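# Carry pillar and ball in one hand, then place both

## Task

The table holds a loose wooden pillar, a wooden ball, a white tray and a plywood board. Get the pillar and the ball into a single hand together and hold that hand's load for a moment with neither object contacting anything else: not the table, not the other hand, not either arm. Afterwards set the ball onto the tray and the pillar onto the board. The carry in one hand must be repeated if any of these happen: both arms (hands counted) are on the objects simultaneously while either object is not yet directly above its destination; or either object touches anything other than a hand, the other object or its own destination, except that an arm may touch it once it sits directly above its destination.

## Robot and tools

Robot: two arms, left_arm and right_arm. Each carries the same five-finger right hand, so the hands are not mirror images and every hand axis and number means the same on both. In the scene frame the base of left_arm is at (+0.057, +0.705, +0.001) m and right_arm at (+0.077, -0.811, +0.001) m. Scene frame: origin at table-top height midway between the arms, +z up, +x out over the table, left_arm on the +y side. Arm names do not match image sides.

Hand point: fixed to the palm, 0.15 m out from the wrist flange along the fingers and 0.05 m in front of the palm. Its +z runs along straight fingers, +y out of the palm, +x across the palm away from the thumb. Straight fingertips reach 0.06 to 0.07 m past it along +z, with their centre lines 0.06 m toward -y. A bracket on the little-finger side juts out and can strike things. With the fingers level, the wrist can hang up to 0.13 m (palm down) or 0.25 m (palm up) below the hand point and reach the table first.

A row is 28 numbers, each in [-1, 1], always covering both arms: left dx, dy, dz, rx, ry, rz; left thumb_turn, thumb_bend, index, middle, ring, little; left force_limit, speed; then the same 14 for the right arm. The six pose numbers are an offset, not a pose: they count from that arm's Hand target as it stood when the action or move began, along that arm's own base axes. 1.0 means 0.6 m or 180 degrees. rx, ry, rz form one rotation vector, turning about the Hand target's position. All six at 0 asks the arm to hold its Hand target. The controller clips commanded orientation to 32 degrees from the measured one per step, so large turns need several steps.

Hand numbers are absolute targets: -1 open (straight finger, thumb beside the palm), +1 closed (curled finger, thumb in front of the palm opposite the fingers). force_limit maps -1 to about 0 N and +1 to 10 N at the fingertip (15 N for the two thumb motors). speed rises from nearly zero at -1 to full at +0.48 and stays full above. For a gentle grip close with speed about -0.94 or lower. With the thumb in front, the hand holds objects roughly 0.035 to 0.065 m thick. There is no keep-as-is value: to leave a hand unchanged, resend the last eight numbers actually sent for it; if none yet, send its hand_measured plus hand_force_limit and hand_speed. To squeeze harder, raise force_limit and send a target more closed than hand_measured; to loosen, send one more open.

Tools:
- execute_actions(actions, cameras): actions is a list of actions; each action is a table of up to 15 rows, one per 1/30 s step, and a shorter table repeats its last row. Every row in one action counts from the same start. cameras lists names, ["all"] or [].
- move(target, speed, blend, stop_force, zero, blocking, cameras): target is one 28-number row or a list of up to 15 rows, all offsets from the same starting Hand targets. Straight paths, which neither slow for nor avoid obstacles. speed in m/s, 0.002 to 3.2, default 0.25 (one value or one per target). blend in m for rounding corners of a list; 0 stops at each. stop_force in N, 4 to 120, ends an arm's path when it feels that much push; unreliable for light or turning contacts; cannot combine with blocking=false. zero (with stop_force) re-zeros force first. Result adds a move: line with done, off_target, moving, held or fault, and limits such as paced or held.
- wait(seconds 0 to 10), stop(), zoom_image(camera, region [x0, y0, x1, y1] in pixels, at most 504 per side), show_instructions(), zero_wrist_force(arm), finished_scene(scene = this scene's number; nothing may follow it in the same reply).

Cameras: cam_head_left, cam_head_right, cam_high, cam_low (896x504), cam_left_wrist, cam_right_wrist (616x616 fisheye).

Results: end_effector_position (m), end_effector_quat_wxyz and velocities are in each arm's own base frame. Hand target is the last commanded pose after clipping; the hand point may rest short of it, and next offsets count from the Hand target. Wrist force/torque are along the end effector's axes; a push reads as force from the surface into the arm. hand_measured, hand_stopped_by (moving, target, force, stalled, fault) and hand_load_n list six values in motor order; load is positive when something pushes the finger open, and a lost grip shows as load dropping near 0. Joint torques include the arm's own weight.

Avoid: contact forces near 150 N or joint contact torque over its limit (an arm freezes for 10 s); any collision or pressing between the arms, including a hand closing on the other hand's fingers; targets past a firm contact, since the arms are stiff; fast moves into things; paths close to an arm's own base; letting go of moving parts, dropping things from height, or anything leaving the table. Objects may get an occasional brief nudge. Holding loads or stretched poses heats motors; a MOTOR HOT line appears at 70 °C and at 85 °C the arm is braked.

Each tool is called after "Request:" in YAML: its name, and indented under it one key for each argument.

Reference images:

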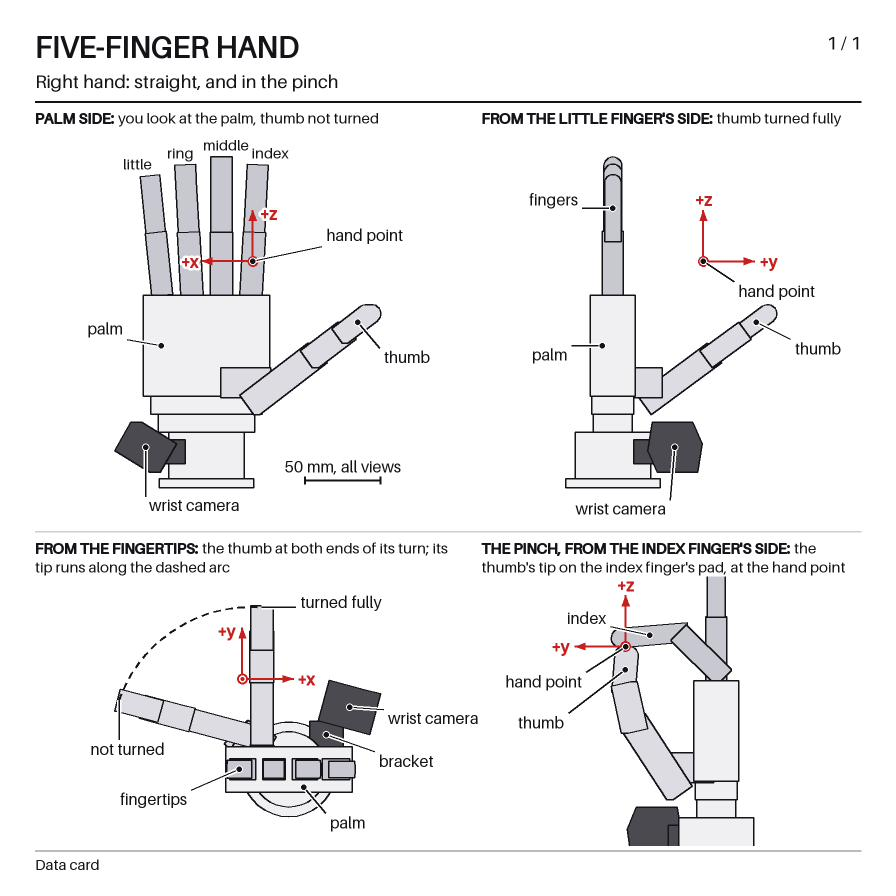

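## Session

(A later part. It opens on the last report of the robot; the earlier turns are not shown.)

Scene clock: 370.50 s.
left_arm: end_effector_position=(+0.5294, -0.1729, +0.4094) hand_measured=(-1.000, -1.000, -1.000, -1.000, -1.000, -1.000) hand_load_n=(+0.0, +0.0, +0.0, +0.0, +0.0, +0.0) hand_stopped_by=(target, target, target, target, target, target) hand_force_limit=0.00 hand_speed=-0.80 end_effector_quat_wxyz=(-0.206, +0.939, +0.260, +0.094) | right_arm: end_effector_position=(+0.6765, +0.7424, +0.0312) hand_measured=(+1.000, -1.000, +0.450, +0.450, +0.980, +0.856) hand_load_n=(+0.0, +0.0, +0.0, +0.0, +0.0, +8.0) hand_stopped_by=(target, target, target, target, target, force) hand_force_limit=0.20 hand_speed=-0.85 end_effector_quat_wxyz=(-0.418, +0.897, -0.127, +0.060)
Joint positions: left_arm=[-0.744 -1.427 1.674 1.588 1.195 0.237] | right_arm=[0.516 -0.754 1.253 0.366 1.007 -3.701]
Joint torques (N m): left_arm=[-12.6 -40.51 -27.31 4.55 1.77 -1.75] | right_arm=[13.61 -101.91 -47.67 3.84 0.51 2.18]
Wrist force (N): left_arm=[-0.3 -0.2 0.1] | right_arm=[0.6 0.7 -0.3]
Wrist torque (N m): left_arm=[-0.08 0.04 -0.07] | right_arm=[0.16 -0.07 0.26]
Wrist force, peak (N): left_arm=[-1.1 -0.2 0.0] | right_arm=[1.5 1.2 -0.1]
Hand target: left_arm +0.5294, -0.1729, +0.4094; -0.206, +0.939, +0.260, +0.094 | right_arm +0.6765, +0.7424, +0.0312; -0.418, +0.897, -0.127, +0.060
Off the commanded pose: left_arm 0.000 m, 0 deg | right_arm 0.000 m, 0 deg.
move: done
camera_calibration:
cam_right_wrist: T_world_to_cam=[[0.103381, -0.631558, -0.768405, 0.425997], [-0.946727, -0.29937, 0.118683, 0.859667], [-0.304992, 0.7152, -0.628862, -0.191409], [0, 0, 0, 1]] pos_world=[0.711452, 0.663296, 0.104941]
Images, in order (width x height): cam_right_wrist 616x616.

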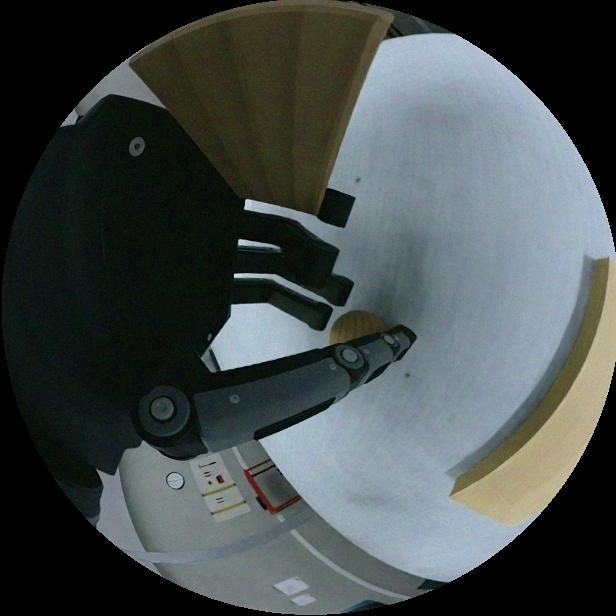

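Request:
move:
  target:
    - [0,0,0,0,0,0,-1,-1,-1,-1,-1,-1,0,-0.8,0,0,0,0,0,0,1,-1,-0.6,-0.6,0.98,0.98,0.2,-0.7]
    - [0,0,0,0,0,0,-1,-1,-1,-1,-1,-1,0,-0.8,-0.003,-0.01,0,0,0,0,1,-1,-0.6,-0.6,0.98,0.98,0.2,-0.7]
    - [0,0,0,0,0,0,-1,-1,-1,-1,-1,-1,0,-0.8,-0.027,-0.003,0,0,0,0,1,-1,-0.6,-0.6,0.98,0.98,0.2,-0.7]
  speed: 0.05
  cameras: ["cam_right_wrist"]

Request:
zoom_image:
  camera: "cam_right_wrist"
  region: [220, 160, 480, 400]

Scene clock: 404.43 s.
left_arm: end_effector_position=(+0.5294, -0.1729, +0.4094) hand_measured=(-1.000, -1.000, -1.000, -1.000, -1.000, -1.000) hand_load_n=(+0.0, +0.0, +0.0, +0.0, +0.0, +0.0) hand_stopped_by=(target, target, target, target, target, target) hand_force_limit=0.00 hand_speed=-0.80 end_effector_quat_wxyz=(-0.206, +0.939, +0.260, +0.094) | right_arm: end_effector_position=(+0.6600, +0.7406, +0.0311) hand_measured=(+1.000, -1.000, -0.600, -0.600, +0.980, +0.856) hand_load_n=(+0.0, +0.0, +0.0, +0.0, +0.0, +8.0) hand_stopped_by=(target, target, target, target, target, force) hand_force_limit=0.20 hand_speed=-0.70 end_effector_quat_wxyz=(-0.418, +0.897, -0.128, +0.060)
Joint positions: left_arm=[-0.744 -1.427 1.674 1.588 1.195 0.237] | right_arm=[0.524 -0.775 1.292 0.344 1.012 -3.694]
Joint torques (N m): left_arm=[-12.48 -39.82 -27.02 4.2 1.55 -1.56] | right_arm=[-15.97 -78.51 -48.74 4.01 -3.5 -2.45]
Wrist force (N): left_arm=[-0.4 -0.4 -0.2] | right_arm=[1.0 0.7 0.0]
Wrist torque (N m): left_arm=[-0.09 0.07 -0.08] | right_arm=[0.11 -0.16 0.00]
Wrist force, peak (N): left_arm=[-1.0 -0.1 -0.4] | right_arm=[1.6 0.4 -0.7]
Hand target: left_arm +0.5294, -0.1729, +0.4094; -0.206, +0.939, +0.260, +0.094 | right_arm +0.6603, +0.7406, +0.0312; -0.418, +0.897, -0.127, +0.060
Off the commanded pose: left_arm 0.000 m, 0 deg | right_arm 0.000 m, 0 deg.
move: done
camera_calibration:
cam_right_wrist: T_world_to_cam=[[0.103176, -0.631623, -0.76838, 0.426738], [-0.94675, -0.299232, 0.118847, 0.843509], [-0.30499, 0.715201, -0.628862, -0.195126], [0, 0, 0, 1]] pos_world=[0.695052, 0.661496, 0.104941]
Images, in order (width x height): cam_right_wrist 616x616.

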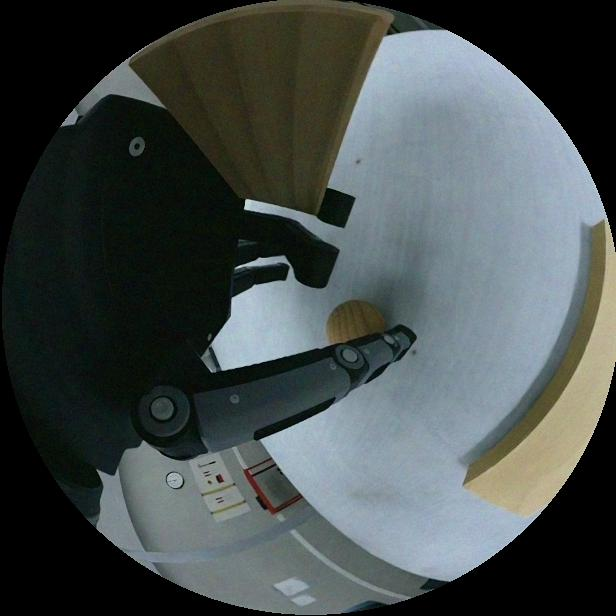

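Scaled by 1.938 from the camera's 616x616 image, which has a finer 880x880 frame.

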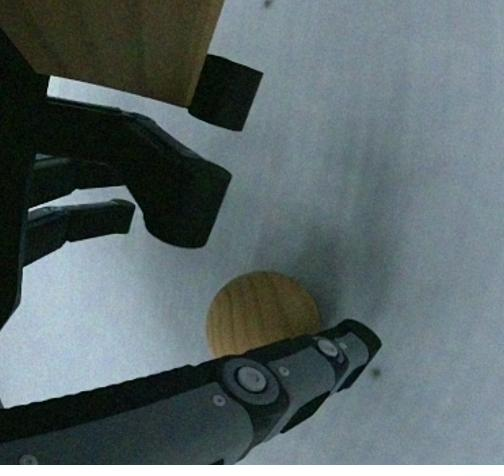

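Request:
move:
  target:
    - [0,0,0,0,0,0,-1,-1,-1,-1,-1,-1,0,-0.8,-0.0093,-0.032,0,0,0,0,1,-1,-0.6,-0.6,0.98,0.98,0.2,-0.7]
    - [0,0,0,0,0,0,-1,-1,-1,-1,-1,-1,0,-0.8,-0.0385,-0.0467,0,0,0,0,1,-1,-0.6,-0.6,0.98,0.98,0.2,-0.7]
  speed: 0.05
  cameras: ["cam_right_wrist"]

Request:
zoom_image:
  camera: "cam_right_wrist"
  region: [220, 160, 480, 400]

Scene clock: 421.93 s.
left_arm: end_effector_position=(+0.5294, -0.1729, +0.4094) hand_measured=(-1.000, -1.000, -1.000, -1.000, -1.000, -1.000) hand_load_n=(+0.0, +0.0, +0.0, +0.0, +0.0, +0.0) hand_stopped_by=(target, target, target, target, target, target) hand_force_limit=0.00 hand_speed=-0.80 end_effector_quat_wxyz=(-0.206, +0.939, +0.260, +0.094) | right_arm: end_effector_position=(+0.6371, +0.7125, +0.0312) hand_measured=(+1.000, -1.000, -0.600, -0.600, +0.980, +0.856) hand_load_n=(+0.0, +0.0, +0.0, +0.0, +0.0, +8.0) hand_stopped_by=(target, target, target, target, target, force) hand_force_limit=0.20 hand_speed=-0.70 end_effector_quat_wxyz=(-0.418, +0.897, -0.127, +0.060)
Joint positions: left_arm=[-0.744 -1.427 1.674 1.588 1.195 0.237] | right_arm=[0.508 -0.827 1.389 0.305 1.002 -3.709]
Joint torques (N m): left_arm=[-12.04 -40.61 -27.4 3.98 1.34 -1.54] | right_arm=[12.24 -77.34 -47.25 4.47 0.64 2.99]
Wrist force (N): left_arm=[-0.6 0.0 0.1] | right_arm=[0.9 0.3 -0.5]
Wrist torque (N m): left_arm=[-0.05 0.09 -0.08] | right_arm=[0.09 -0.12 0.03]
Wrist force, peak (N): left_arm=[-1.1 -0.4 0.3] | right_arm=[0.6 1.4 -0.1]
Hand target: left_arm +0.5294, -0.1729, +0.4094; -0.206, +0.939, +0.260, +0.094 | right_arm +0.6372, +0.7126, +0.0312; -0.418, +0.897, -0.127, +0.060
Off the commanded pose: left_arm 0.000 m, 0 deg | right_arm 0.000 m, 0 deg.
move: done
camera_calibration:
cam_right_wrist: T_world_to_cam=[[0.103362, -0.631513, -0.768445, 0.411175], [-0.946736, -0.299349, 0.118663, 0.81341], [-0.304971, 0.71525, -0.628817, -0.182092], [0, 0, 0, 1]] pos_world=[0.672052, 0.633396, 0.104941]
Images, in order (width x height): cam_right_wrist 616x616.

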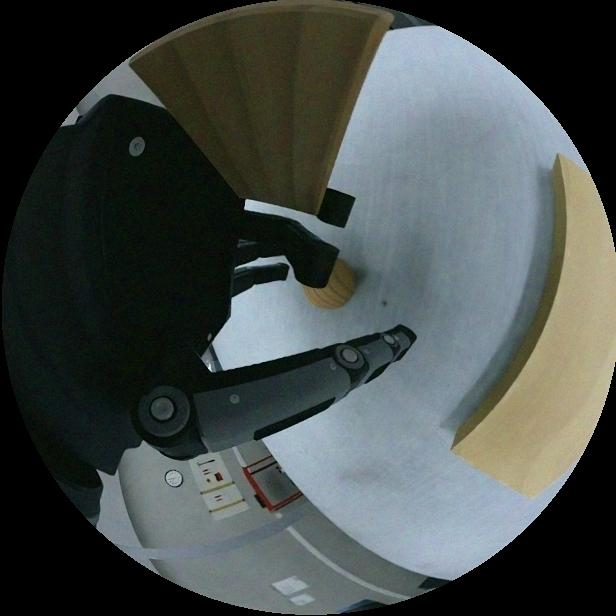

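Scaled by 1.938 from the camera's 616x616 image, which has a finer 880x880 frame.

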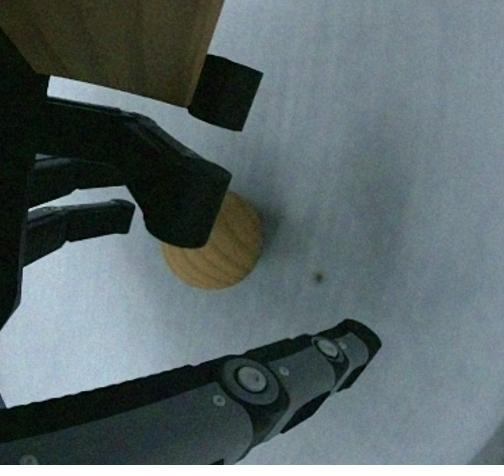

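Request:
move:
  target:
    - [0,0,0,0,0,0,-1,-1,-1,-1,-1,-1,0,-0.8,0.0083,0.0288,0,0,0,0,1,-1,-0.6,-0.6,0.98,0.98,0.2,-0.8]
    - [0,0,0,0,0,0,-1,-1,-1,-1,-1,-1,0,-0.8,0.0083,0.0289,0,0,0,0,1,-1,-0.05,-0.13,0.98,0.98,0.2,-0.8]
  speed: 0.04
  cameras: ["cam_right_wrist"]

Request:
zoom_image:
  camera: "cam_right_wrist"
  region: [220, 160, 480, 400]

Scene clock: 441.17 s.
left_arm: end_effector_position=(+0.5294, -0.1729, +0.4094) hand_measured=(-1.000, -1.000, -1.000, -1.000, -1.000, -1.000) hand_load_n=(+0.0, +0.0, +0.0, +0.0, +0.0, +0.0) hand_stopped_by=(target, target, target, target, target, target) hand_force_limit=0.00 hand_speed=-0.80 end_effector_quat_wxyz=(-0.206, +0.939, +0.260, +0.094) | right_arm: end_effector_position=(+0.6422, +0.7299, +0.0312) hand_measured=(+1.000, -1.000, -0.050, -0.130, +0.980, +0.856) hand_load_n=(-0.5, +0.0, +0.0, +0.0, +0.0, +8.0) hand_stopped_by=(target, target, target, target, target, force) hand_force_limit=0.20 hand_speed=-0.80 end_effector_quat_wxyz=(-0.418, +0.897, -0.127, +0.060)
Joint positions: left_arm=[-0.744 -1.427 1.674 1.588 1.195 0.237] | right_arm=[0.523 -0.806 1.349 0.317 1.012 -3.695]
Joint torques (N m): left_arm=[-11.5 -41 -27.62 3.75 1.4 -1.52] | right_arm=[-17.11 -98.43 -22.37 -0.5 -3.61 -3.42]
Wrist force (N): left_arm=[-0.6 -0.3 0.2] | right_arm=[0.6 0.4 -0.1]
Wrist torque (N m): left_arm=[-0.11 0.08 -0.09] | right_arm=[0.09 -0.09 -0.02]
Wrist force, peak (N): left_arm=[-1.2 0.0 0.3] | right_arm=[0.9 1.1 -0.2]
Hand target: left_arm +0.5294, -0.1729, +0.4094; -0.206, +0.939, +0.260, +0.094 | right_arm +0.6422, +0.7299, +0.0312; -0.418, +0.897, -0.127, +0.060
Off the commanded pose: left_arm 0.000 m, 0 deg | right_arm 0.000 m, 0 deg.
move: done
camera_calibration:
cam_right_wrist: T_world_to_cam=[[0.103381, -0.631558, -0.768405, 0.421649], [-0.946727, -0.29937, 0.118683, 0.823452], [-0.304992, 0.7152, -0.628862, -0.19293], [0, 0, 0, 1]] pos_world=[0.677152, 0.650796, 0.104941]
Images, in order (width x height): cam_right_wrist 616x616.

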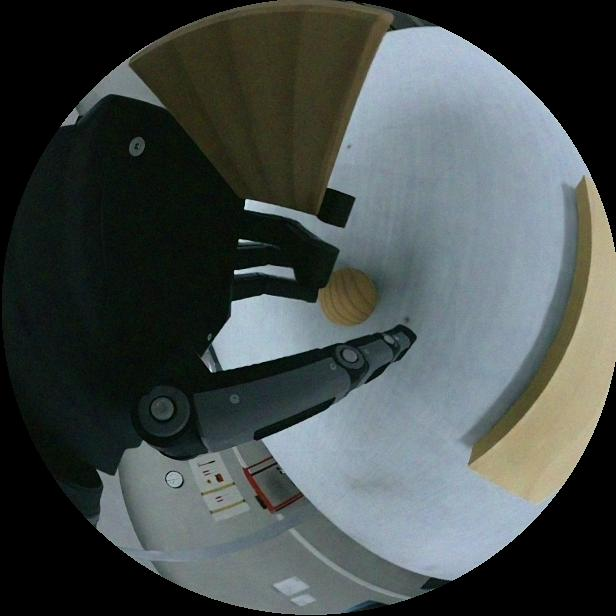

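Scaled by 1.938 from the camera's 616x616 image, which has a finer 880x880 frame.

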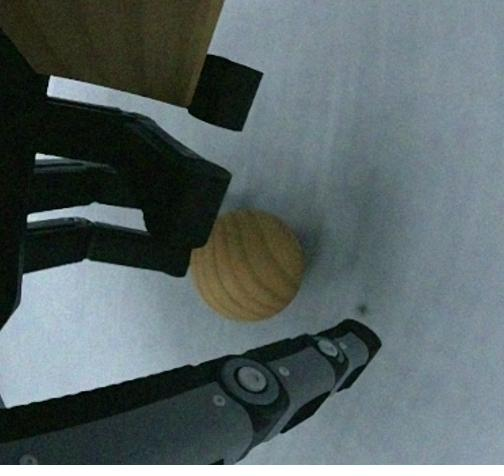

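Request:
move:
  target: [0,0,0,0,0,0,-1,-1,-1,-1,-1,-1,0,-0.8,0,0,0,0,0,0,1,-1,0.45,0.37,0.98,0.98,0.2,-0.85]
  speed: 0.04
  cameras: ["cam_right_wrist"]

Request:
zoom_image:
  camera: "cam_right_wrist"
  region: [220, 160, 480, 400]

Scene clock: 450.47 s.
left_arm: end_effector_position=(+0.5294, -0.1729, +0.4094) hand_measured=(-1.000, -1.000, -1.000, -1.000, -1.000, -1.000) hand_load_n=(+0.0, +0.0, -0.5, +0.0, +0.0, +0.0) hand_stopped_by=(target, target, target, target, target, target) hand_force_limit=0.00 hand_speed=-0.80 end_effector_quat_wxyz=(-0.206, +0.939, +0.260, +0.094) | right_arm: end_effector_position=(+0.6422, +0.7299, +0.0312) hand_measured=(+1.000, -1.000, +0.450, +0.340, +0.980, +0.856) hand_load_n=(+2.5, +2.0, +0.0, +7.0, +0.0, +8.0) hand_stopped_by=(target, target, target, force, target, force) hand_force_limit=0.20 hand_speed=-0.85 end_effector_quat_wxyz=(-0.418, +0.897, -0.127, +0.060)
Joint positions: left_arm=[-0.744 -1.427 1.674 1.588 1.195 0.237] | right_arm=[0.523 -0.806 1.349 0.317 1.012 -3.695]
Joint torques (N m): left_arm=[-10.12 -41.7 -27.37 3.93 1.27 -1.49] | right_arm=[-18.48 -98.07 -24.92 -0.41 -3.48 -3.62]
Wrist force (N): left_arm=[-0.6 -0.3 -0.2] | right_arm=[0.9 0.8 -0.1]
Wrist torque (N m): left_arm=[-0.08 0.10 -0.09] | right_arm=[0.14 -0.13 0.02]
Wrist force, peak (N): left_arm=[-1.1 0.2 -0.1] | right_arm=[0.9 1.2 0.1]
Hand target: left_arm +0.5294, -0.1729, +0.4094; -0.206, +0.939, +0.260, +0.094 | right_arm +0.6422, +0.7299, +0.0312; -0.418, +0.897, -0.127, +0.060
Off the commanded pose: left_arm 0.000 m, 0 deg | right_arm 0.000 m, 0 deg.
move: done
camera_calibration:
cam_right_wrist: T_world_to_cam=[[0.103381, -0.631558, -0.768405, 0.421649], [-0.946727, -0.29937, 0.118683, 0.823452], [-0.304992, 0.7152, -0.628862, -0.19293], [0, 0, 0, 1]] pos_world=[0.677152, 0.650796, 0.104941]
Images, in order (width x height): cam_right_wrist 616x616.

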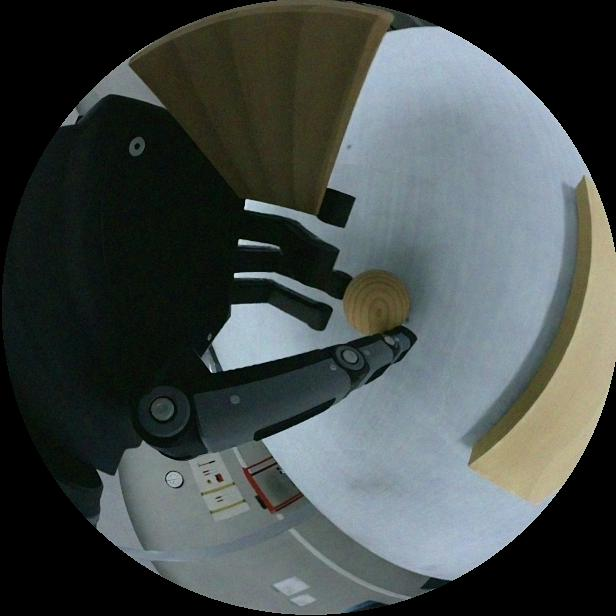

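Scaled by 1.938 from the camera's 616x616 image, which has a finer 880x880 frame.

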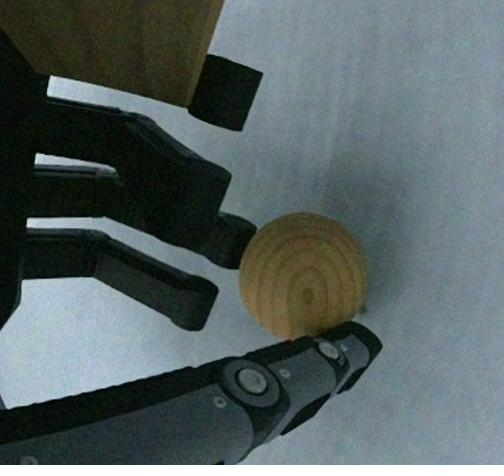

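Request:
move:
  target:
    - [0,0,0,0,0,0,-1,-1,-1,-1,-1,-1,0,-0.8,0,0,0,0,0,0,1,-1,0.0,-0.08,0.98,0.98,0.2,-0.8]
    - [0,0,0,0,0,0,-1,-1,-1,-1,-1,-1,0,-0.8,-0.0023,-0.008,0,0,0,0,1,-1,0.0,-0.08,0.98,0.98,0.2,-0.8]
    - [0,0,0,0,0,0,-1,-1,-1,-1,-1,-1,0,-0.8,0.0129,-0.0125,0,0,0,0,1,-1,0.0,-0.08,0.98,0.98,0.2,-0.8]
  speed: 0.04
  cameras: ["cam_right_wrist"]

Request:
zoom_image:
  camera: "cam_right_wrist"
  region: [220, 160, 480, 400]

Scene clock: 475.20 s.
left_arm: end_effector_position=(+0.5294, -0.1729, +0.4094) hand_measured=(-1.000, -1.000, -1.000, -1.000, -1.000, -1.000) hand_load_n=(+0.0, -0.5, +0.0, +0.0, +0.0, +0.0) hand_stopped_by=(target, target, target, target, target, target) hand_force_limit=0.00 hand_speed=-0.80 end_effector_quat_wxyz=(-0.206, +0.939, +0.260, +0.094) | right_arm: end_effector_position=(+0.6502, +0.7223, +0.0313) hand_measured=(+1.000, -1.000, +0.000, -0.080, +0.980, +0.856) hand_load_n=(+0.0, +0.0, +0.0, +0.0, +0.0, +8.0) hand_stopped_by=(target, target, target, target, target, force) hand_force_limit=0.20 hand_speed=-0.80 end_effector_quat_wxyz=(-0.418, +0.897, -0.127, +0.060)
Joint positions: left_arm=[-0.744 -1.427 1.674 1.588 1.195 0.237] | right_arm=[0.511 -0.803 1.346 0.325 1.003 -3.706]
Joint torques (N m): left_arm=[-10.99 -42.53 -27.55 3.43 1 -1.25] | right_arm=[12.8 -99.55 -20.86 -0.54 0.67 2.01]
Wrist force (N): left_arm=[-0.7 -0.2 0.1] | right_arm=[0.4 0.6 -0.1]
Wrist torque (N m): left_arm=[-0.09 0.10 -0.10] | right_arm=[0.10 -0.06 0.25]
Wrist force, peak (N): left_arm=[-1.2 0.1 -0.3] | right_arm=[1.0 1.2 -0.1]
Hand target: left_arm +0.5294, -0.1729, +0.4094; -0.206, +0.939, +0.260, +0.094 | right_arm +0.6499, +0.7224, +0.0312; -0.418, +0.897, -0.127, +0.060
Off the commanded pose: left_arm 0.000 m, 0 deg | right_arm 0.000 m, 0 deg.
move: done
camera_calibration:
cam_right_wrist: T_world_to_cam=[[0.103494, -0.631471, -0.768462, 0.415971], [-0.946721, -0.299438, 0.118557, 0.828792], [-0.304972, 0.715249, -0.628817, -0.185042], [0, 0, 0, 1]] pos_world=[0.685152, 0.643197, 0.105041]
Images, in order (width x height): cam_right_wrist 616x616.

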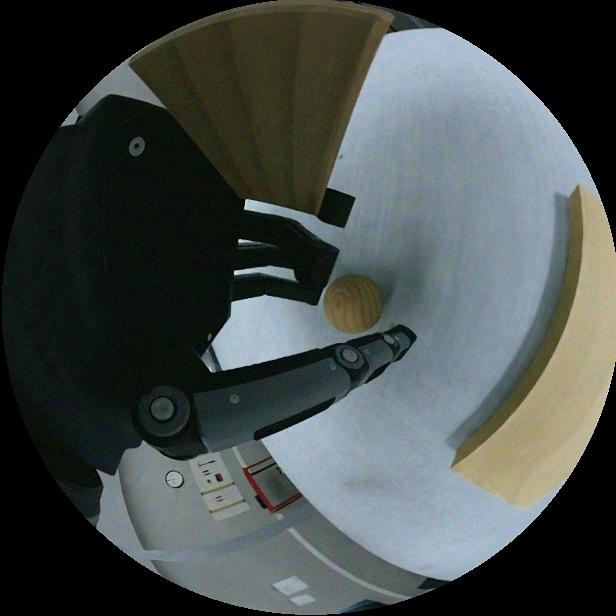

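Scaled by 1.938 from the camera's 616x616 image, which has a finer 880x880 frame.

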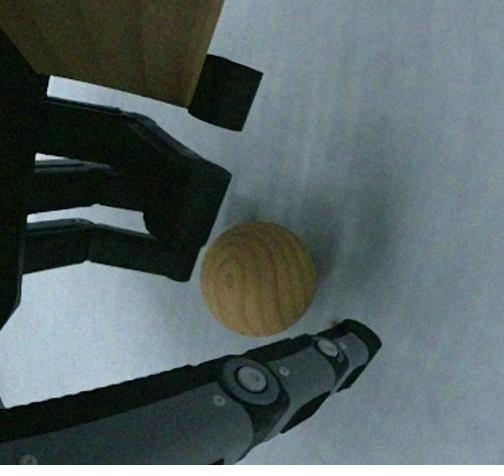

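Request:
move:
  target:
    - [0,0,0,0,0,0,-1,-1,-1,-1,-1,-1,0,-0.8,0.0042,0.0144,0,0,0,0,1,-1,0.0,-0.08,0.98,0.98,0.2,-0.8]
    - [0,0,0,0,0,0,-1,-1,-1,-1,-1,-1,0,-0.8,0.0042,0.0145,0,0,0,0,1,-1,0.25,0.17,0.98,0.98,0.2,-0.8]
    - [0,0,0,0,0,0,-1,-1,-1,-1,-1,-1,0,-0.8,0.0042,0.0146,0,0,0,0,1,-1,0.7,0.62,0.98,0.98,0.2,-0.85]
  speed: 0.04
  cameras: ["cam_right_wrist"]

Request:
zoom_image:
  camera: "cam_right_wrist"
  region: [220, 160, 480, 400]

Scene clock: 491.70 s.
left_arm: end_effector_position=(+0.5294, -0.1729, +0.4094) hand_measured=(-1.000, -1.000, -1.000, -1.000, -1.000, -1.000) hand_load_n=(+0.0, +0.0, +0.0, +0.0, +0.0, +0.0) hand_stopped_by=(target, target, target, target, target, target) hand_force_limit=0.00 hand_speed=-0.80 end_effector_quat_wxyz=(-0.206, +0.939, +0.260, +0.094) | right_arm: end_effector_position=(+0.6524, +0.7312, +0.0312) hand_measured=(+1.000, -1.000, +0.700, +0.348, +0.980, +0.856) hand_load_n=(+2.0, +2.0, +0.0, +7.0, +0.0, +8.0) hand_stopped_by=(target, target, target, force, target, force) hand_force_limit=0.20 hand_speed=-0.85 end_effector_quat_wxyz=(-0.418, +0.897, -0.127, +0.060)
Joint positions: left_arm=[-0.744 -1.427 1.674 1.588 1.195 0.237] | right_arm=[0.518 -0.793 1.326 0.331 1.009 -3.699]
Joint torques (N m): left_arm=[-11.27 -42.09 -28.04 3.16 0.92 -1.17] | right_arm=[14.35 -79.56 -44.59 3.15 0.75 2.76]
Wrist force (N): left_arm=[-0.7 -0.2 -0.2] | right_arm=[0.2 0.6 0.3]
Wrist torque (N m): left_arm=[-0.07 0.11 -0.10] | right_arm=[0.08 -0.05 -0.05]
Wrist force, peak (N): left_arm=[-1.1 -0.1 -0.4] | right_arm=[0.6 1.6 -0.2]
Hand target: left_arm +0.5294, -0.1729, +0.4094; -0.206, +0.939, +0.260, +0.094 | right_arm +0.6524, +0.7312, +0.0312; -0.418, +0.897, -0.127, +0.060
Off the commanded pose: left_arm 0.000 m, 0 deg | right_arm 0.000 m, 0 deg.
move: done
camera_calibration:
cam_right_wrist: T_world_to_cam=[[0.103362, -0.631513, -0.768445, 0.421403], [-0.946736, -0.299349, 0.118663, 0.833493], [-0.304971, 0.71525, -0.628817, -0.190801], [0, 0, 0, 1]] pos_world=[0.687352, 0.652096, 0.104941]
Images, in order (width x height): cam_right_wrist 616x616.

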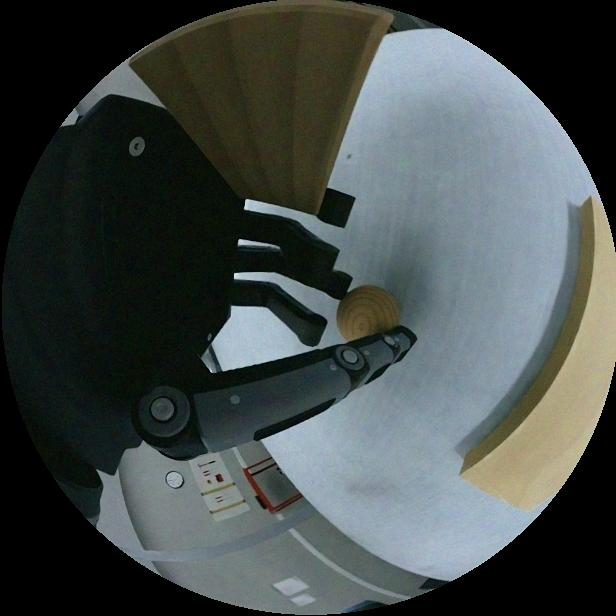

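Scaled by 1.938 from the camera's 616x616 image, which has a finer 880x880 frame.

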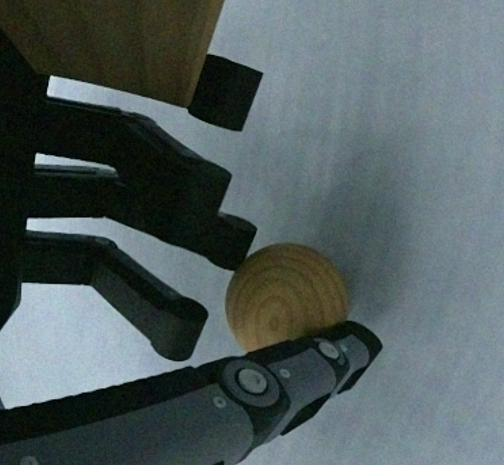

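Request:
move:
  target:
    - [0,0,0,0,0,0,-1,-1,-1,-1,-1,-1,0,-0.8,0,0,0,0,0,0,1,-1,-0.2,-0.28,0.98,0.98,0.2,-0.7]
    - [0,0,0,0,0,0,-1,-1,-1,-1,-1,-1,0,-0.8,-0.0098,-0.0336,-0.005,0,0,0,1,-1,-0.2,-0.28,0.98,0.98,0.2,-0.7]
    - [0,0,0,0,0,0,-1,-1,-1,-1,-1,-1,0,-0.8,-0.0098,-0.0337,-0.005,0,0,0,1,-0.65,-0.2,-0.28,0.98,0.98,0.2,-0.7]
  speed: 0.04
  cameras: ["cam_right_wrist"]

Request:
zoom_image:
  camera: "cam_right_wrist"
  region: [220, 160, 480, 400]

Scene clock: 518.57 s.
left_arm: end_effector_position=(+0.5294, -0.1729, +0.4094) hand_measured=(-1.000, -1.000, -1.000, -1.000, -1.000, -1.000) hand_load_n=(+0.0, +0.0, +0.0, +0.0, +0.0, +0.0) hand_stopped_by=(target, target, target, target, target, target) hand_force_limit=0.00 hand_speed=-0.80 end_effector_quat_wxyz=(-0.206, +0.939, +0.260, +0.094) | right_arm: end_effector_position=(+0.6465, +0.7109, +0.0282) hand_measured=(+1.000, -0.650, -0.200, -0.280, +0.980, +0.856) hand_load_n=(+0.0, +0.0, +0.0, +0.0, +0.0, +8.0) hand_stopped_by=(target, target, target, target, target, force) hand_force_limit=0.20 hand_speed=-0.70 end_effector_quat_wxyz=(-0.418, +0.897, -0.127, +0.060)
Joint positions: left_arm=[-0.744 -1.427 1.674 1.588 1.195 0.237] | right_arm=[0.501 -0.815 1.374 0.313 0.997 -3.715]
Joint torques (N m): left_arm=[-11.47 -43.61 -27.36 3.05 0.82 -1.39] | right_arm=[15.65 -74.51 -46.36 4.01 1.23 3.43]
Wrist force (N): left_arm=[-0.8 0.0 0.0] | right_arm=[0.9 0.0 0.0]
Wrist torque (N m): left_arm=[-0.04 0.13 -0.09] | right_arm=[0.01 -0.14 0.25]
Wrist force, peak (N): left_arm=[-1.0 -0.4 -0.4] | right_arm=[1.2 1.1 -0.1]
Hand target: left_arm +0.5294, -0.1729, +0.4094; -0.206, +0.939, +0.260, +0.094 | right_arm +0.6465, +0.7109, +0.0282; -0.418, +0.897, -0.127, +0.060
Off the commanded pose: left_arm 0.000 m, 0 deg | right_arm 0.000 m, 0 deg.
move: done
camera_calibration:
cam_right_wrist: T_world_to_cam=[[0.103381, -0.631558, -0.768405, 0.406889], [-0.946727, -0.29937, 0.118683, 0.822286], [-0.304992, 0.7152, -0.628862, -0.179886], [0, 0, 0, 1]] pos_world=[0.681552, 0.631796, 0.101941]
Images, in order (width x height): cam_right_wrist 616x616.

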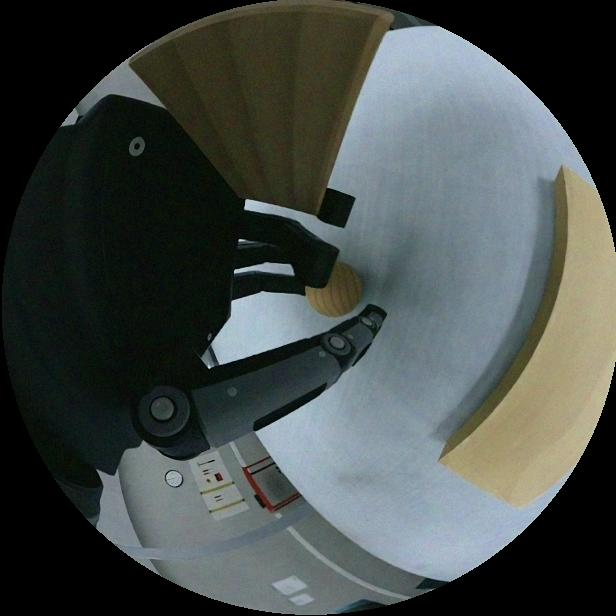

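Scaled by 1.938 from the camera's 616x616 image, which has a finer 880x880 frame.

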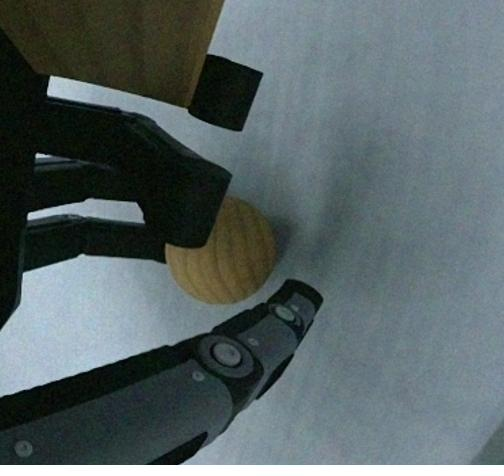

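Request:
move:
  target:
    - [0,0,0,0,0,0,-1,-1,-1,-1,-1,-1,0,-0.8,0.0023,0.0055,0,0,0,0,1,-0.65,-0.2,-0.28,0.98,0.98,0.2,-0.8]
    - [0,0,0,0,0,0,-1,-1,-1,-1,-1,-1,0,-0.8,0.0023,0.0056,0,0,0,0,1,-0.65,0.1,0.02,0.98,0.98,0.2,-0.8]
    - [0,0,0,0,0,0,-1,-1,-1,-1,-1,-1,0,-0.8,0.0023,0.0056,0.0002,0,0,0,1,-0.65,0.6,0.52,0.98,0.98,0.2,-0.85]
  speed: 0.04
  cameras: ["cam_right_wrist"]

Request:
zoom_image:
  camera: "cam_right_wrist"
  region: [220, 160, 480, 400]

Scene clock: 531.30 s.
left_arm: end_effector_position=(+0.5294, -0.1729, +0.4094) hand_measured=(-1.000, -1.000, -1.000, -1.000, -1.000, -1.000) hand_load_n=(+0.0, +0.0, +0.0, +0.0, +0.0, +0.0) hand_stopped_by=(target, target, target, target, target, target) hand_force_limit=0.00 hand_speed=-0.80 end_effector_quat_wxyz=(-0.206, +0.939, +0.260, +0.094) | right_arm: end_effector_position=(+0.6479, +0.7143, +0.0283) hand_measured=(+1.000, -0.654, +0.166, +0.044, +0.980, +0.856) hand_load_n=(-2.5, +13.0, +7.5, +2.5, +0.0, +8.0) hand_stopped_by=(target, target, force, force, target, force) hand_force_limit=0.20 hand_speed=-0.85 end_effector_quat_wxyz=(-0.418, +0.897, -0.128, +0.060)
Joint positions: left_arm=[-0.744 -1.427 1.674 1.588 1.195 0.237] | right_arm=[0.503 -0.81 1.365 0.316 0.999 -3.713]
Joint torques (N m): left_arm=[-10.01 -44.06 -27.69 2.76 0.62 -1.4] | right_arm=[-7.83 -97.39 -34.82 4.11 -2.48 -1.58]
Wrist force (N): left_arm=[-0.7 0.1 0.0] | right_arm=[0.7 0.4 -0.2]
Wrist torque (N m): left_arm=[-0.04 0.11 -0.09] | right_arm=[0.08 -0.10 -0.02]
Wrist force, peak (N): left_arm=[-1.1 0.1 0.0] | right_arm=[0.8 1.2 -0.1]
Hand target: left_arm +0.5294, -0.1729, +0.4094; -0.206, +0.939, +0.260, +0.094 | right_arm +0.6479, +0.7143, +0.0283; -0.418, +0.897, -0.127, +0.060
Off the commanded pose: left_arm 0.000 m, 0 deg | right_arm 0.000 m, 0 deg.
move: done
camera_calibration:
cam_right_wrist: T_world_to_cam=[[0.103309, -0.631581, -0.768396, 0.409041], [-0.946735, -0.299321, 0.118741, 0.824491], [-0.304992, 0.715201, -0.628862, -0.181859], [0, 0, 0, 1]] pos_world=[0.682852, 0.635196, 0.102041]
Images, in order (width x height): cam_right_wrist 616x616.

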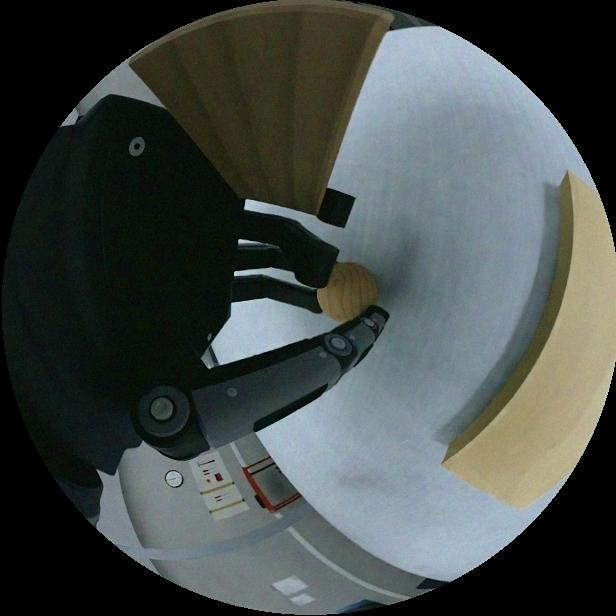

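Scaled by 1.938 from the camera's 616x616 image, which has a finer 880x880 frame.

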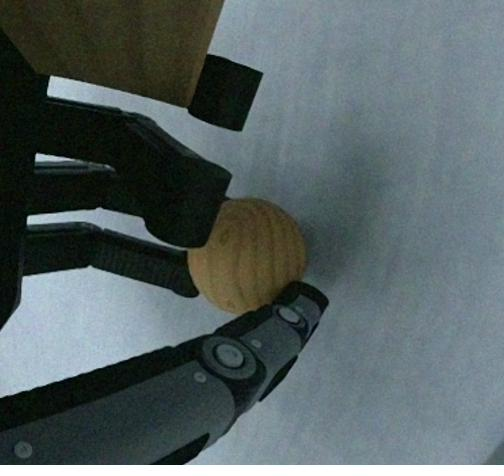

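Request:
move:
  target:
    - [0,0,0,0,0,0,-1,-1,-1,-1,-1,-1,0,-0.8,0,0,0.22,0,0,0,1,-0.65,0.6,0.52,0.98,0.98,0.2,-0.85]
    - [0,0,0,0,0,0,-1,-1,-1,-1,-1,-1,0,-0.8,0.0993,0.585,0.17,0,0,0,1,-0.65,0.6,0.52,0.98,0.98,0.2,-0.85]
  speed: [0.1,0.2]
  cameras: ["cam_right_wrist","cam_low","cam_high"]

Request:
zoom_image:
  camera: "cam_low"
  region: [380, 200, 600, 360]

Scene clock: 559.33 s.
left_arm: end_effector_position=(+0.5294, -0.1729, +0.4094) hand_measured=(-1.000, -1.000, -1.000, -1.000, -1.000, -1.000) hand_load_n=(+0.0, +0.0, +0.0, +0.0, +0.0, -0.5) hand_stopped_by=(target, target, target, target, target, target) hand_force_limit=0.00 hand_speed=-0.80 end_effector_quat_wxyz=(-0.206, +0.939, +0.260, +0.094) | right_arm: end_effector_position=(+0.7061, +1.0637, +0.1300) hand_measured=(+1.000, -0.654, +0.166, +0.044, +0.980, +0.856) hand_load_n=(-2.0, +13.0, +7.5, +3.0, +0.0, +8.0) hand_stopped_by=(target, target, force, force, target, force) hand_force_limit=0.20 hand_speed=-0.85 end_effector_quat_wxyz=(-0.466, +0.870, -0.135, +0.091)
Joint positions: left_arm=[-0.744 -1.427 1.674 1.588 1.195 0.237] | right_arm=[0.76 -0.224 0.035 0.822 1.186 -3.448]
Joint torques (N m): left_arm=[-9.92 -44.77 -27.96 2.65 0.5 -1.26] | right_arm=[-12.47 -113.53 -45.09 -1.77 -0.85 -2.91]
Wrist force (N): left_arm=[-0.3 -0.4 -0.1] | right_arm=[0.6 1.2 -0.4]
Wrist torque (N m): left_arm=[-0.10 0.06 -0.08] | right_arm=[0.17 -0.08 0.27]
Wrist force, peak (N): left_arm=[-0.8 -0.6 -0.2] | right_arm=[1.2 2.4 -2.6]
Hand target: left_arm +0.5294, -0.1729, +0.4094; -0.206, +0.939, +0.260, +0.094 | right_arm +0.7075, +1.0653, +0.1303; -0.418, +0.897, -0.127, +0.060
Off the commanded pose: left_arm 0.000 m, 0 deg | right_arm 0.002 m, 7 deg.
elbow stopped short (right arm): the move would have taken joint 3 (elbow) straighter than the controller allows.
move: off_target (right_arm)
camera_calibration:
cam_right_wrist: T_world_to_cam=[[0.131063, -0.554629, -0.821711, 0.607409], [-0.96302, -0.26804, 0.0273173, 0.962239], [-0.235403, 0.787744, -0.569249, -0.484133], [0, 0, 0, 1]] pos_world=[0.733081, 0.976178, 0.197236]
Images, in order (width x height): cam_high 896x504, cam_low 896x504, cam_right_wrist 616x616.

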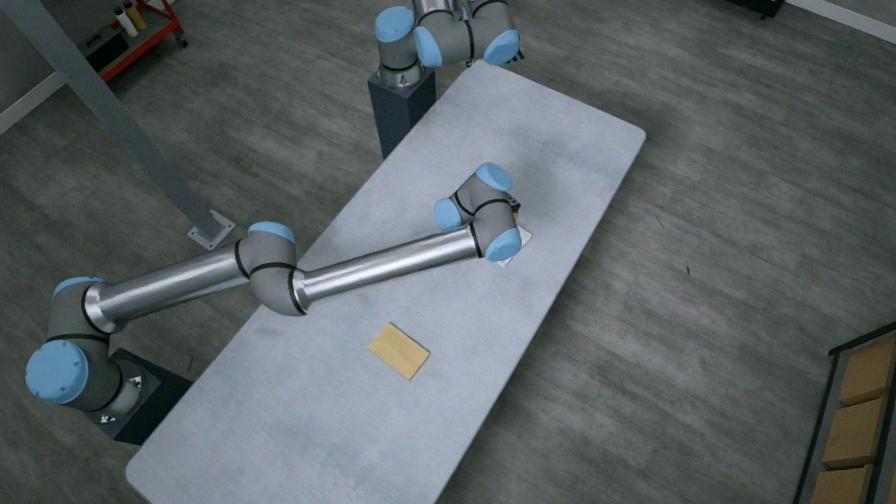

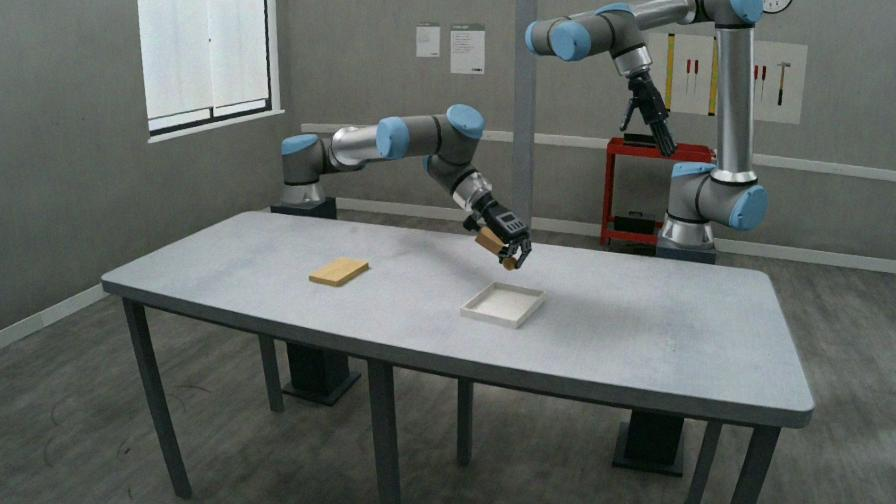

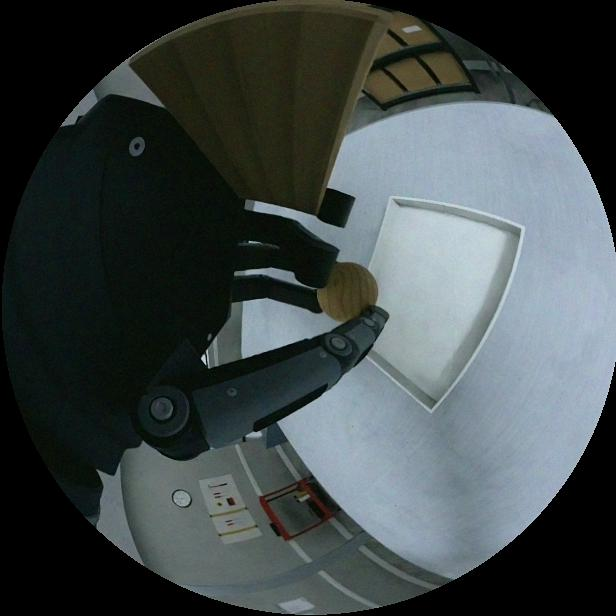

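Scaled by 2.291.

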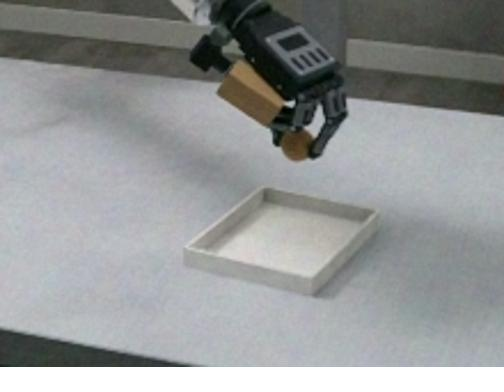

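Request:
move:
  target:
    - [0,0,0,0,0,0,-1,-1,-1,-1,-1,-1,0,-0.8,0,-0.015,-0.125,0,0,0,1,-0.65,0.6,0.52,0.98,0.98,0.2,-0.85]
  speed: 0.08
  stop_force: 8

Request:
move:
  target:
    - [0,0,0,0,0,0,-1,-1,-1,-1,-1,-1,0,-0.8,0,0,-0.06,0,0,0,1,-0.65,0.6,0.52,0.98,0.98,0.2,-0.85]
  speed: 0.012
  stop_force: 4
  cameras: ["cam_right_wrist","cam_low"]

Request:
zoom_image:
  camera: "cam_low"
  region: [430, 230, 590, 340]

Scene clock: 587.70 s.
left_arm: end_effector_position=(+0.5294, -0.1729, +0.4094) hand_measured=(-1.000, -1.000, -1.000, -1.000, -1.000, -1.000) hand_load_n=(-0.5, +0.0, +0.0, +0.0, +0.0, +0.0) hand_stopped_by=(target, target, target, target, target, target) hand_force_limit=0.00 hand_speed=-0.80 end_effector_quat_wxyz=(-0.206, +0.939, +0.260, +0.094) | right_arm: end_effector_position=(+0.7064, +1.0548, +0.0550) hand_measured=(+1.000, -0.654, +0.166, +0.044, +0.980, +0.856) hand_load_n=(-2.5, +13.0, +7.0, +3.0, +0.5, +8.0) hand_stopped_by=(target, target, force, force, target, force) hand_force_limit=0.20 hand_speed=-0.85 end_effector_quat_wxyz=(-0.444, +0.883, -0.132, +0.077)
Joint positions: left_arm=[-0.744 -1.427 1.674 1.588 1.195 0.237] | right_arm=[0.754 -0.164 0.035 0.829 1.178 -3.477]
Joint torques (N m): left_arm=[-10.38 -45.63 -27.96 2.6 0.49 -1] | right_arm=[8.87 -129.12 -33.99 -0.17 1.41 3.46]
Wrist force (N): left_arm=[-0.5 0.0 -0.1] | right_arm=[0.1 0.8 -0.4]
Wrist torque (N m): left_arm=[-0.04 0.09 -0.07] | right_arm=[0.15 -0.02 0.22]
Wrist force, peak (N): left_arm=[-1.0 -0.2 -0.4] | right_arm=[0.1 2.1 0.5]
Hand target: left_arm +0.5294, -0.1729, +0.4094; -0.206, +0.939, +0.260, +0.094 | right_arm +0.7075, +1.0563, +0.0553; -0.418, +0.897, -0.127, +0.060
Off the commanded pose: left_arm 0.000 m, 0 deg | right_arm 0.002 m, 4 deg.
elbow stopped short (right arm): the move would have taken joint 3 (elbow) straighter than the controller allows.
move: off_target (right_arm)

Scene clock: 590.77 s.
left_arm: end_effector_position=(+0.5294, -0.1729, +0.4094) hand_measured=(-1.000, -1.000, -1.000, -1.000, -1.000, -1.000) hand_load_n=(+0.0, +0.0, +0.0, +0.0, +0.0, +0.0) hand_stopped_by=(target, target, target, target, target, target) hand_force_limit=0.00 hand_speed=-0.80 end_effector_quat_wxyz=(-0.206, +0.939, +0.260, +0.094) | right_arm: end_effector_position=(+0.7061, +1.0545, +0.0315) hand_measured=(+1.000, -0.654, +0.166, +0.044, +0.980, +0.856) hand_load_n=(-2.5, +13.0, +6.5, +2.5, +0.0, +8.0) hand_stopped_by=(target, target, force, force, target, force) hand_force_limit=0.20 hand_speed=-0.85 end_effector_quat_wxyz=(-0.439, +0.886, -0.131, +0.074)
Joint positions: left_arm=[-0.744 -1.427 1.674 1.588 1.195 0.237] | right_arm=[0.754 -0.145 0.035 0.821 1.176 -3.482]
Joint torques (N m): left_arm=[-10.43 -44.73 -27.79 2.56 0.38 -0.98] | right_arm=[6.87 -127.18 -33.32 3.22 -0.25 -0.01]
Wrist force (N): left_arm=[-0.7 -0.2 0.2] | right_arm=[0.0 -0.6 -2.0]
Wrist torque (N m): left_arm=[-0.08 0.09 -0.09] | right_arm=[0.12 -0.06 0.25]
Wrist force, peak (N): left_arm=[-1.0 -0.5 -0.4] | right_arm=[-1.8 -4.7 -5.5]
Hand target: left_arm +0.5294, -0.1729, +0.4094; -0.206, +0.939, +0.260, +0.094 | right_arm +0.7061, +1.0545, +0.0315; -0.439, +0.886, -0.131, +0.074 (not the last commanded pose)
Off the commanded pose: left_arm 0.000 m, 0 deg | right_arm 0.012 m, 3 deg.
elbow stopped short (right arm): the move would have taken joint 3 (elbow) straighter than the controller allows.
move: contact (right_arm)
camera_calibration:
cam_right_wrist: T_world_to_cam=[[0.115062, -0.598918, -0.792501, 0.578363], [-0.955272, -0.285509, 0.077074, 0.973807], [-0.272427, 0.748186, -0.604981, -0.463938], [0, 0, 0, 1]] pos_world=[0.737314, 0.971534, 0.102624]
Images, in order (width x height): cam_low 896x504, cam_right_wrist 616x616.

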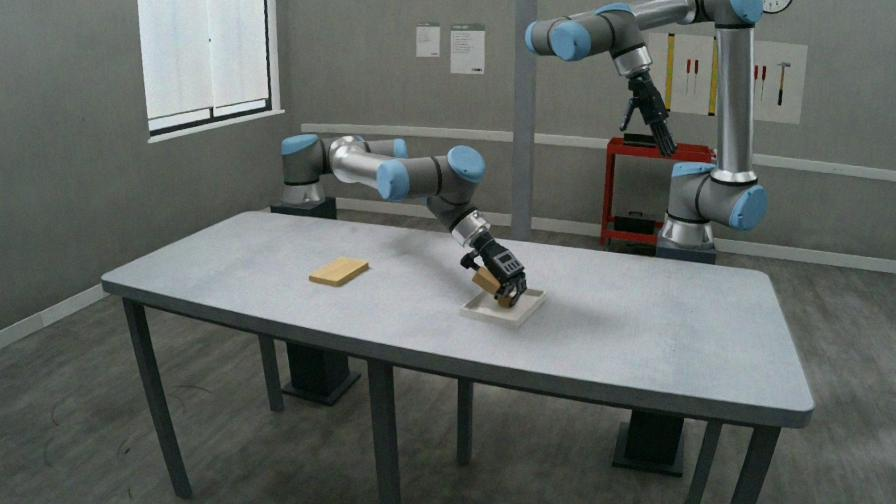

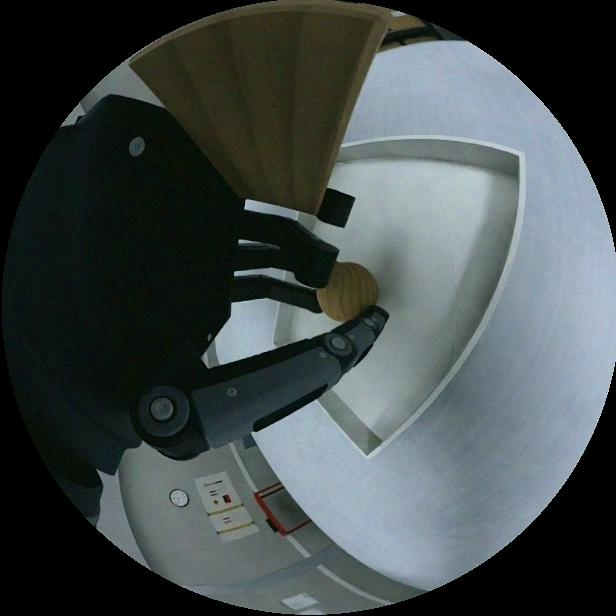

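Scaled by 3.150.

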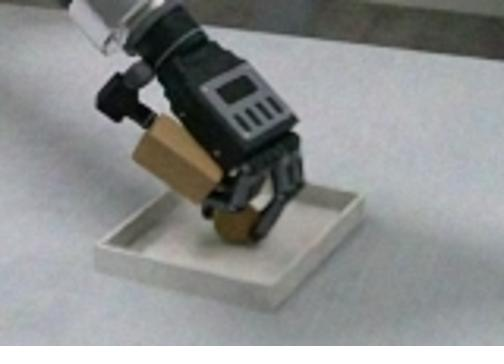

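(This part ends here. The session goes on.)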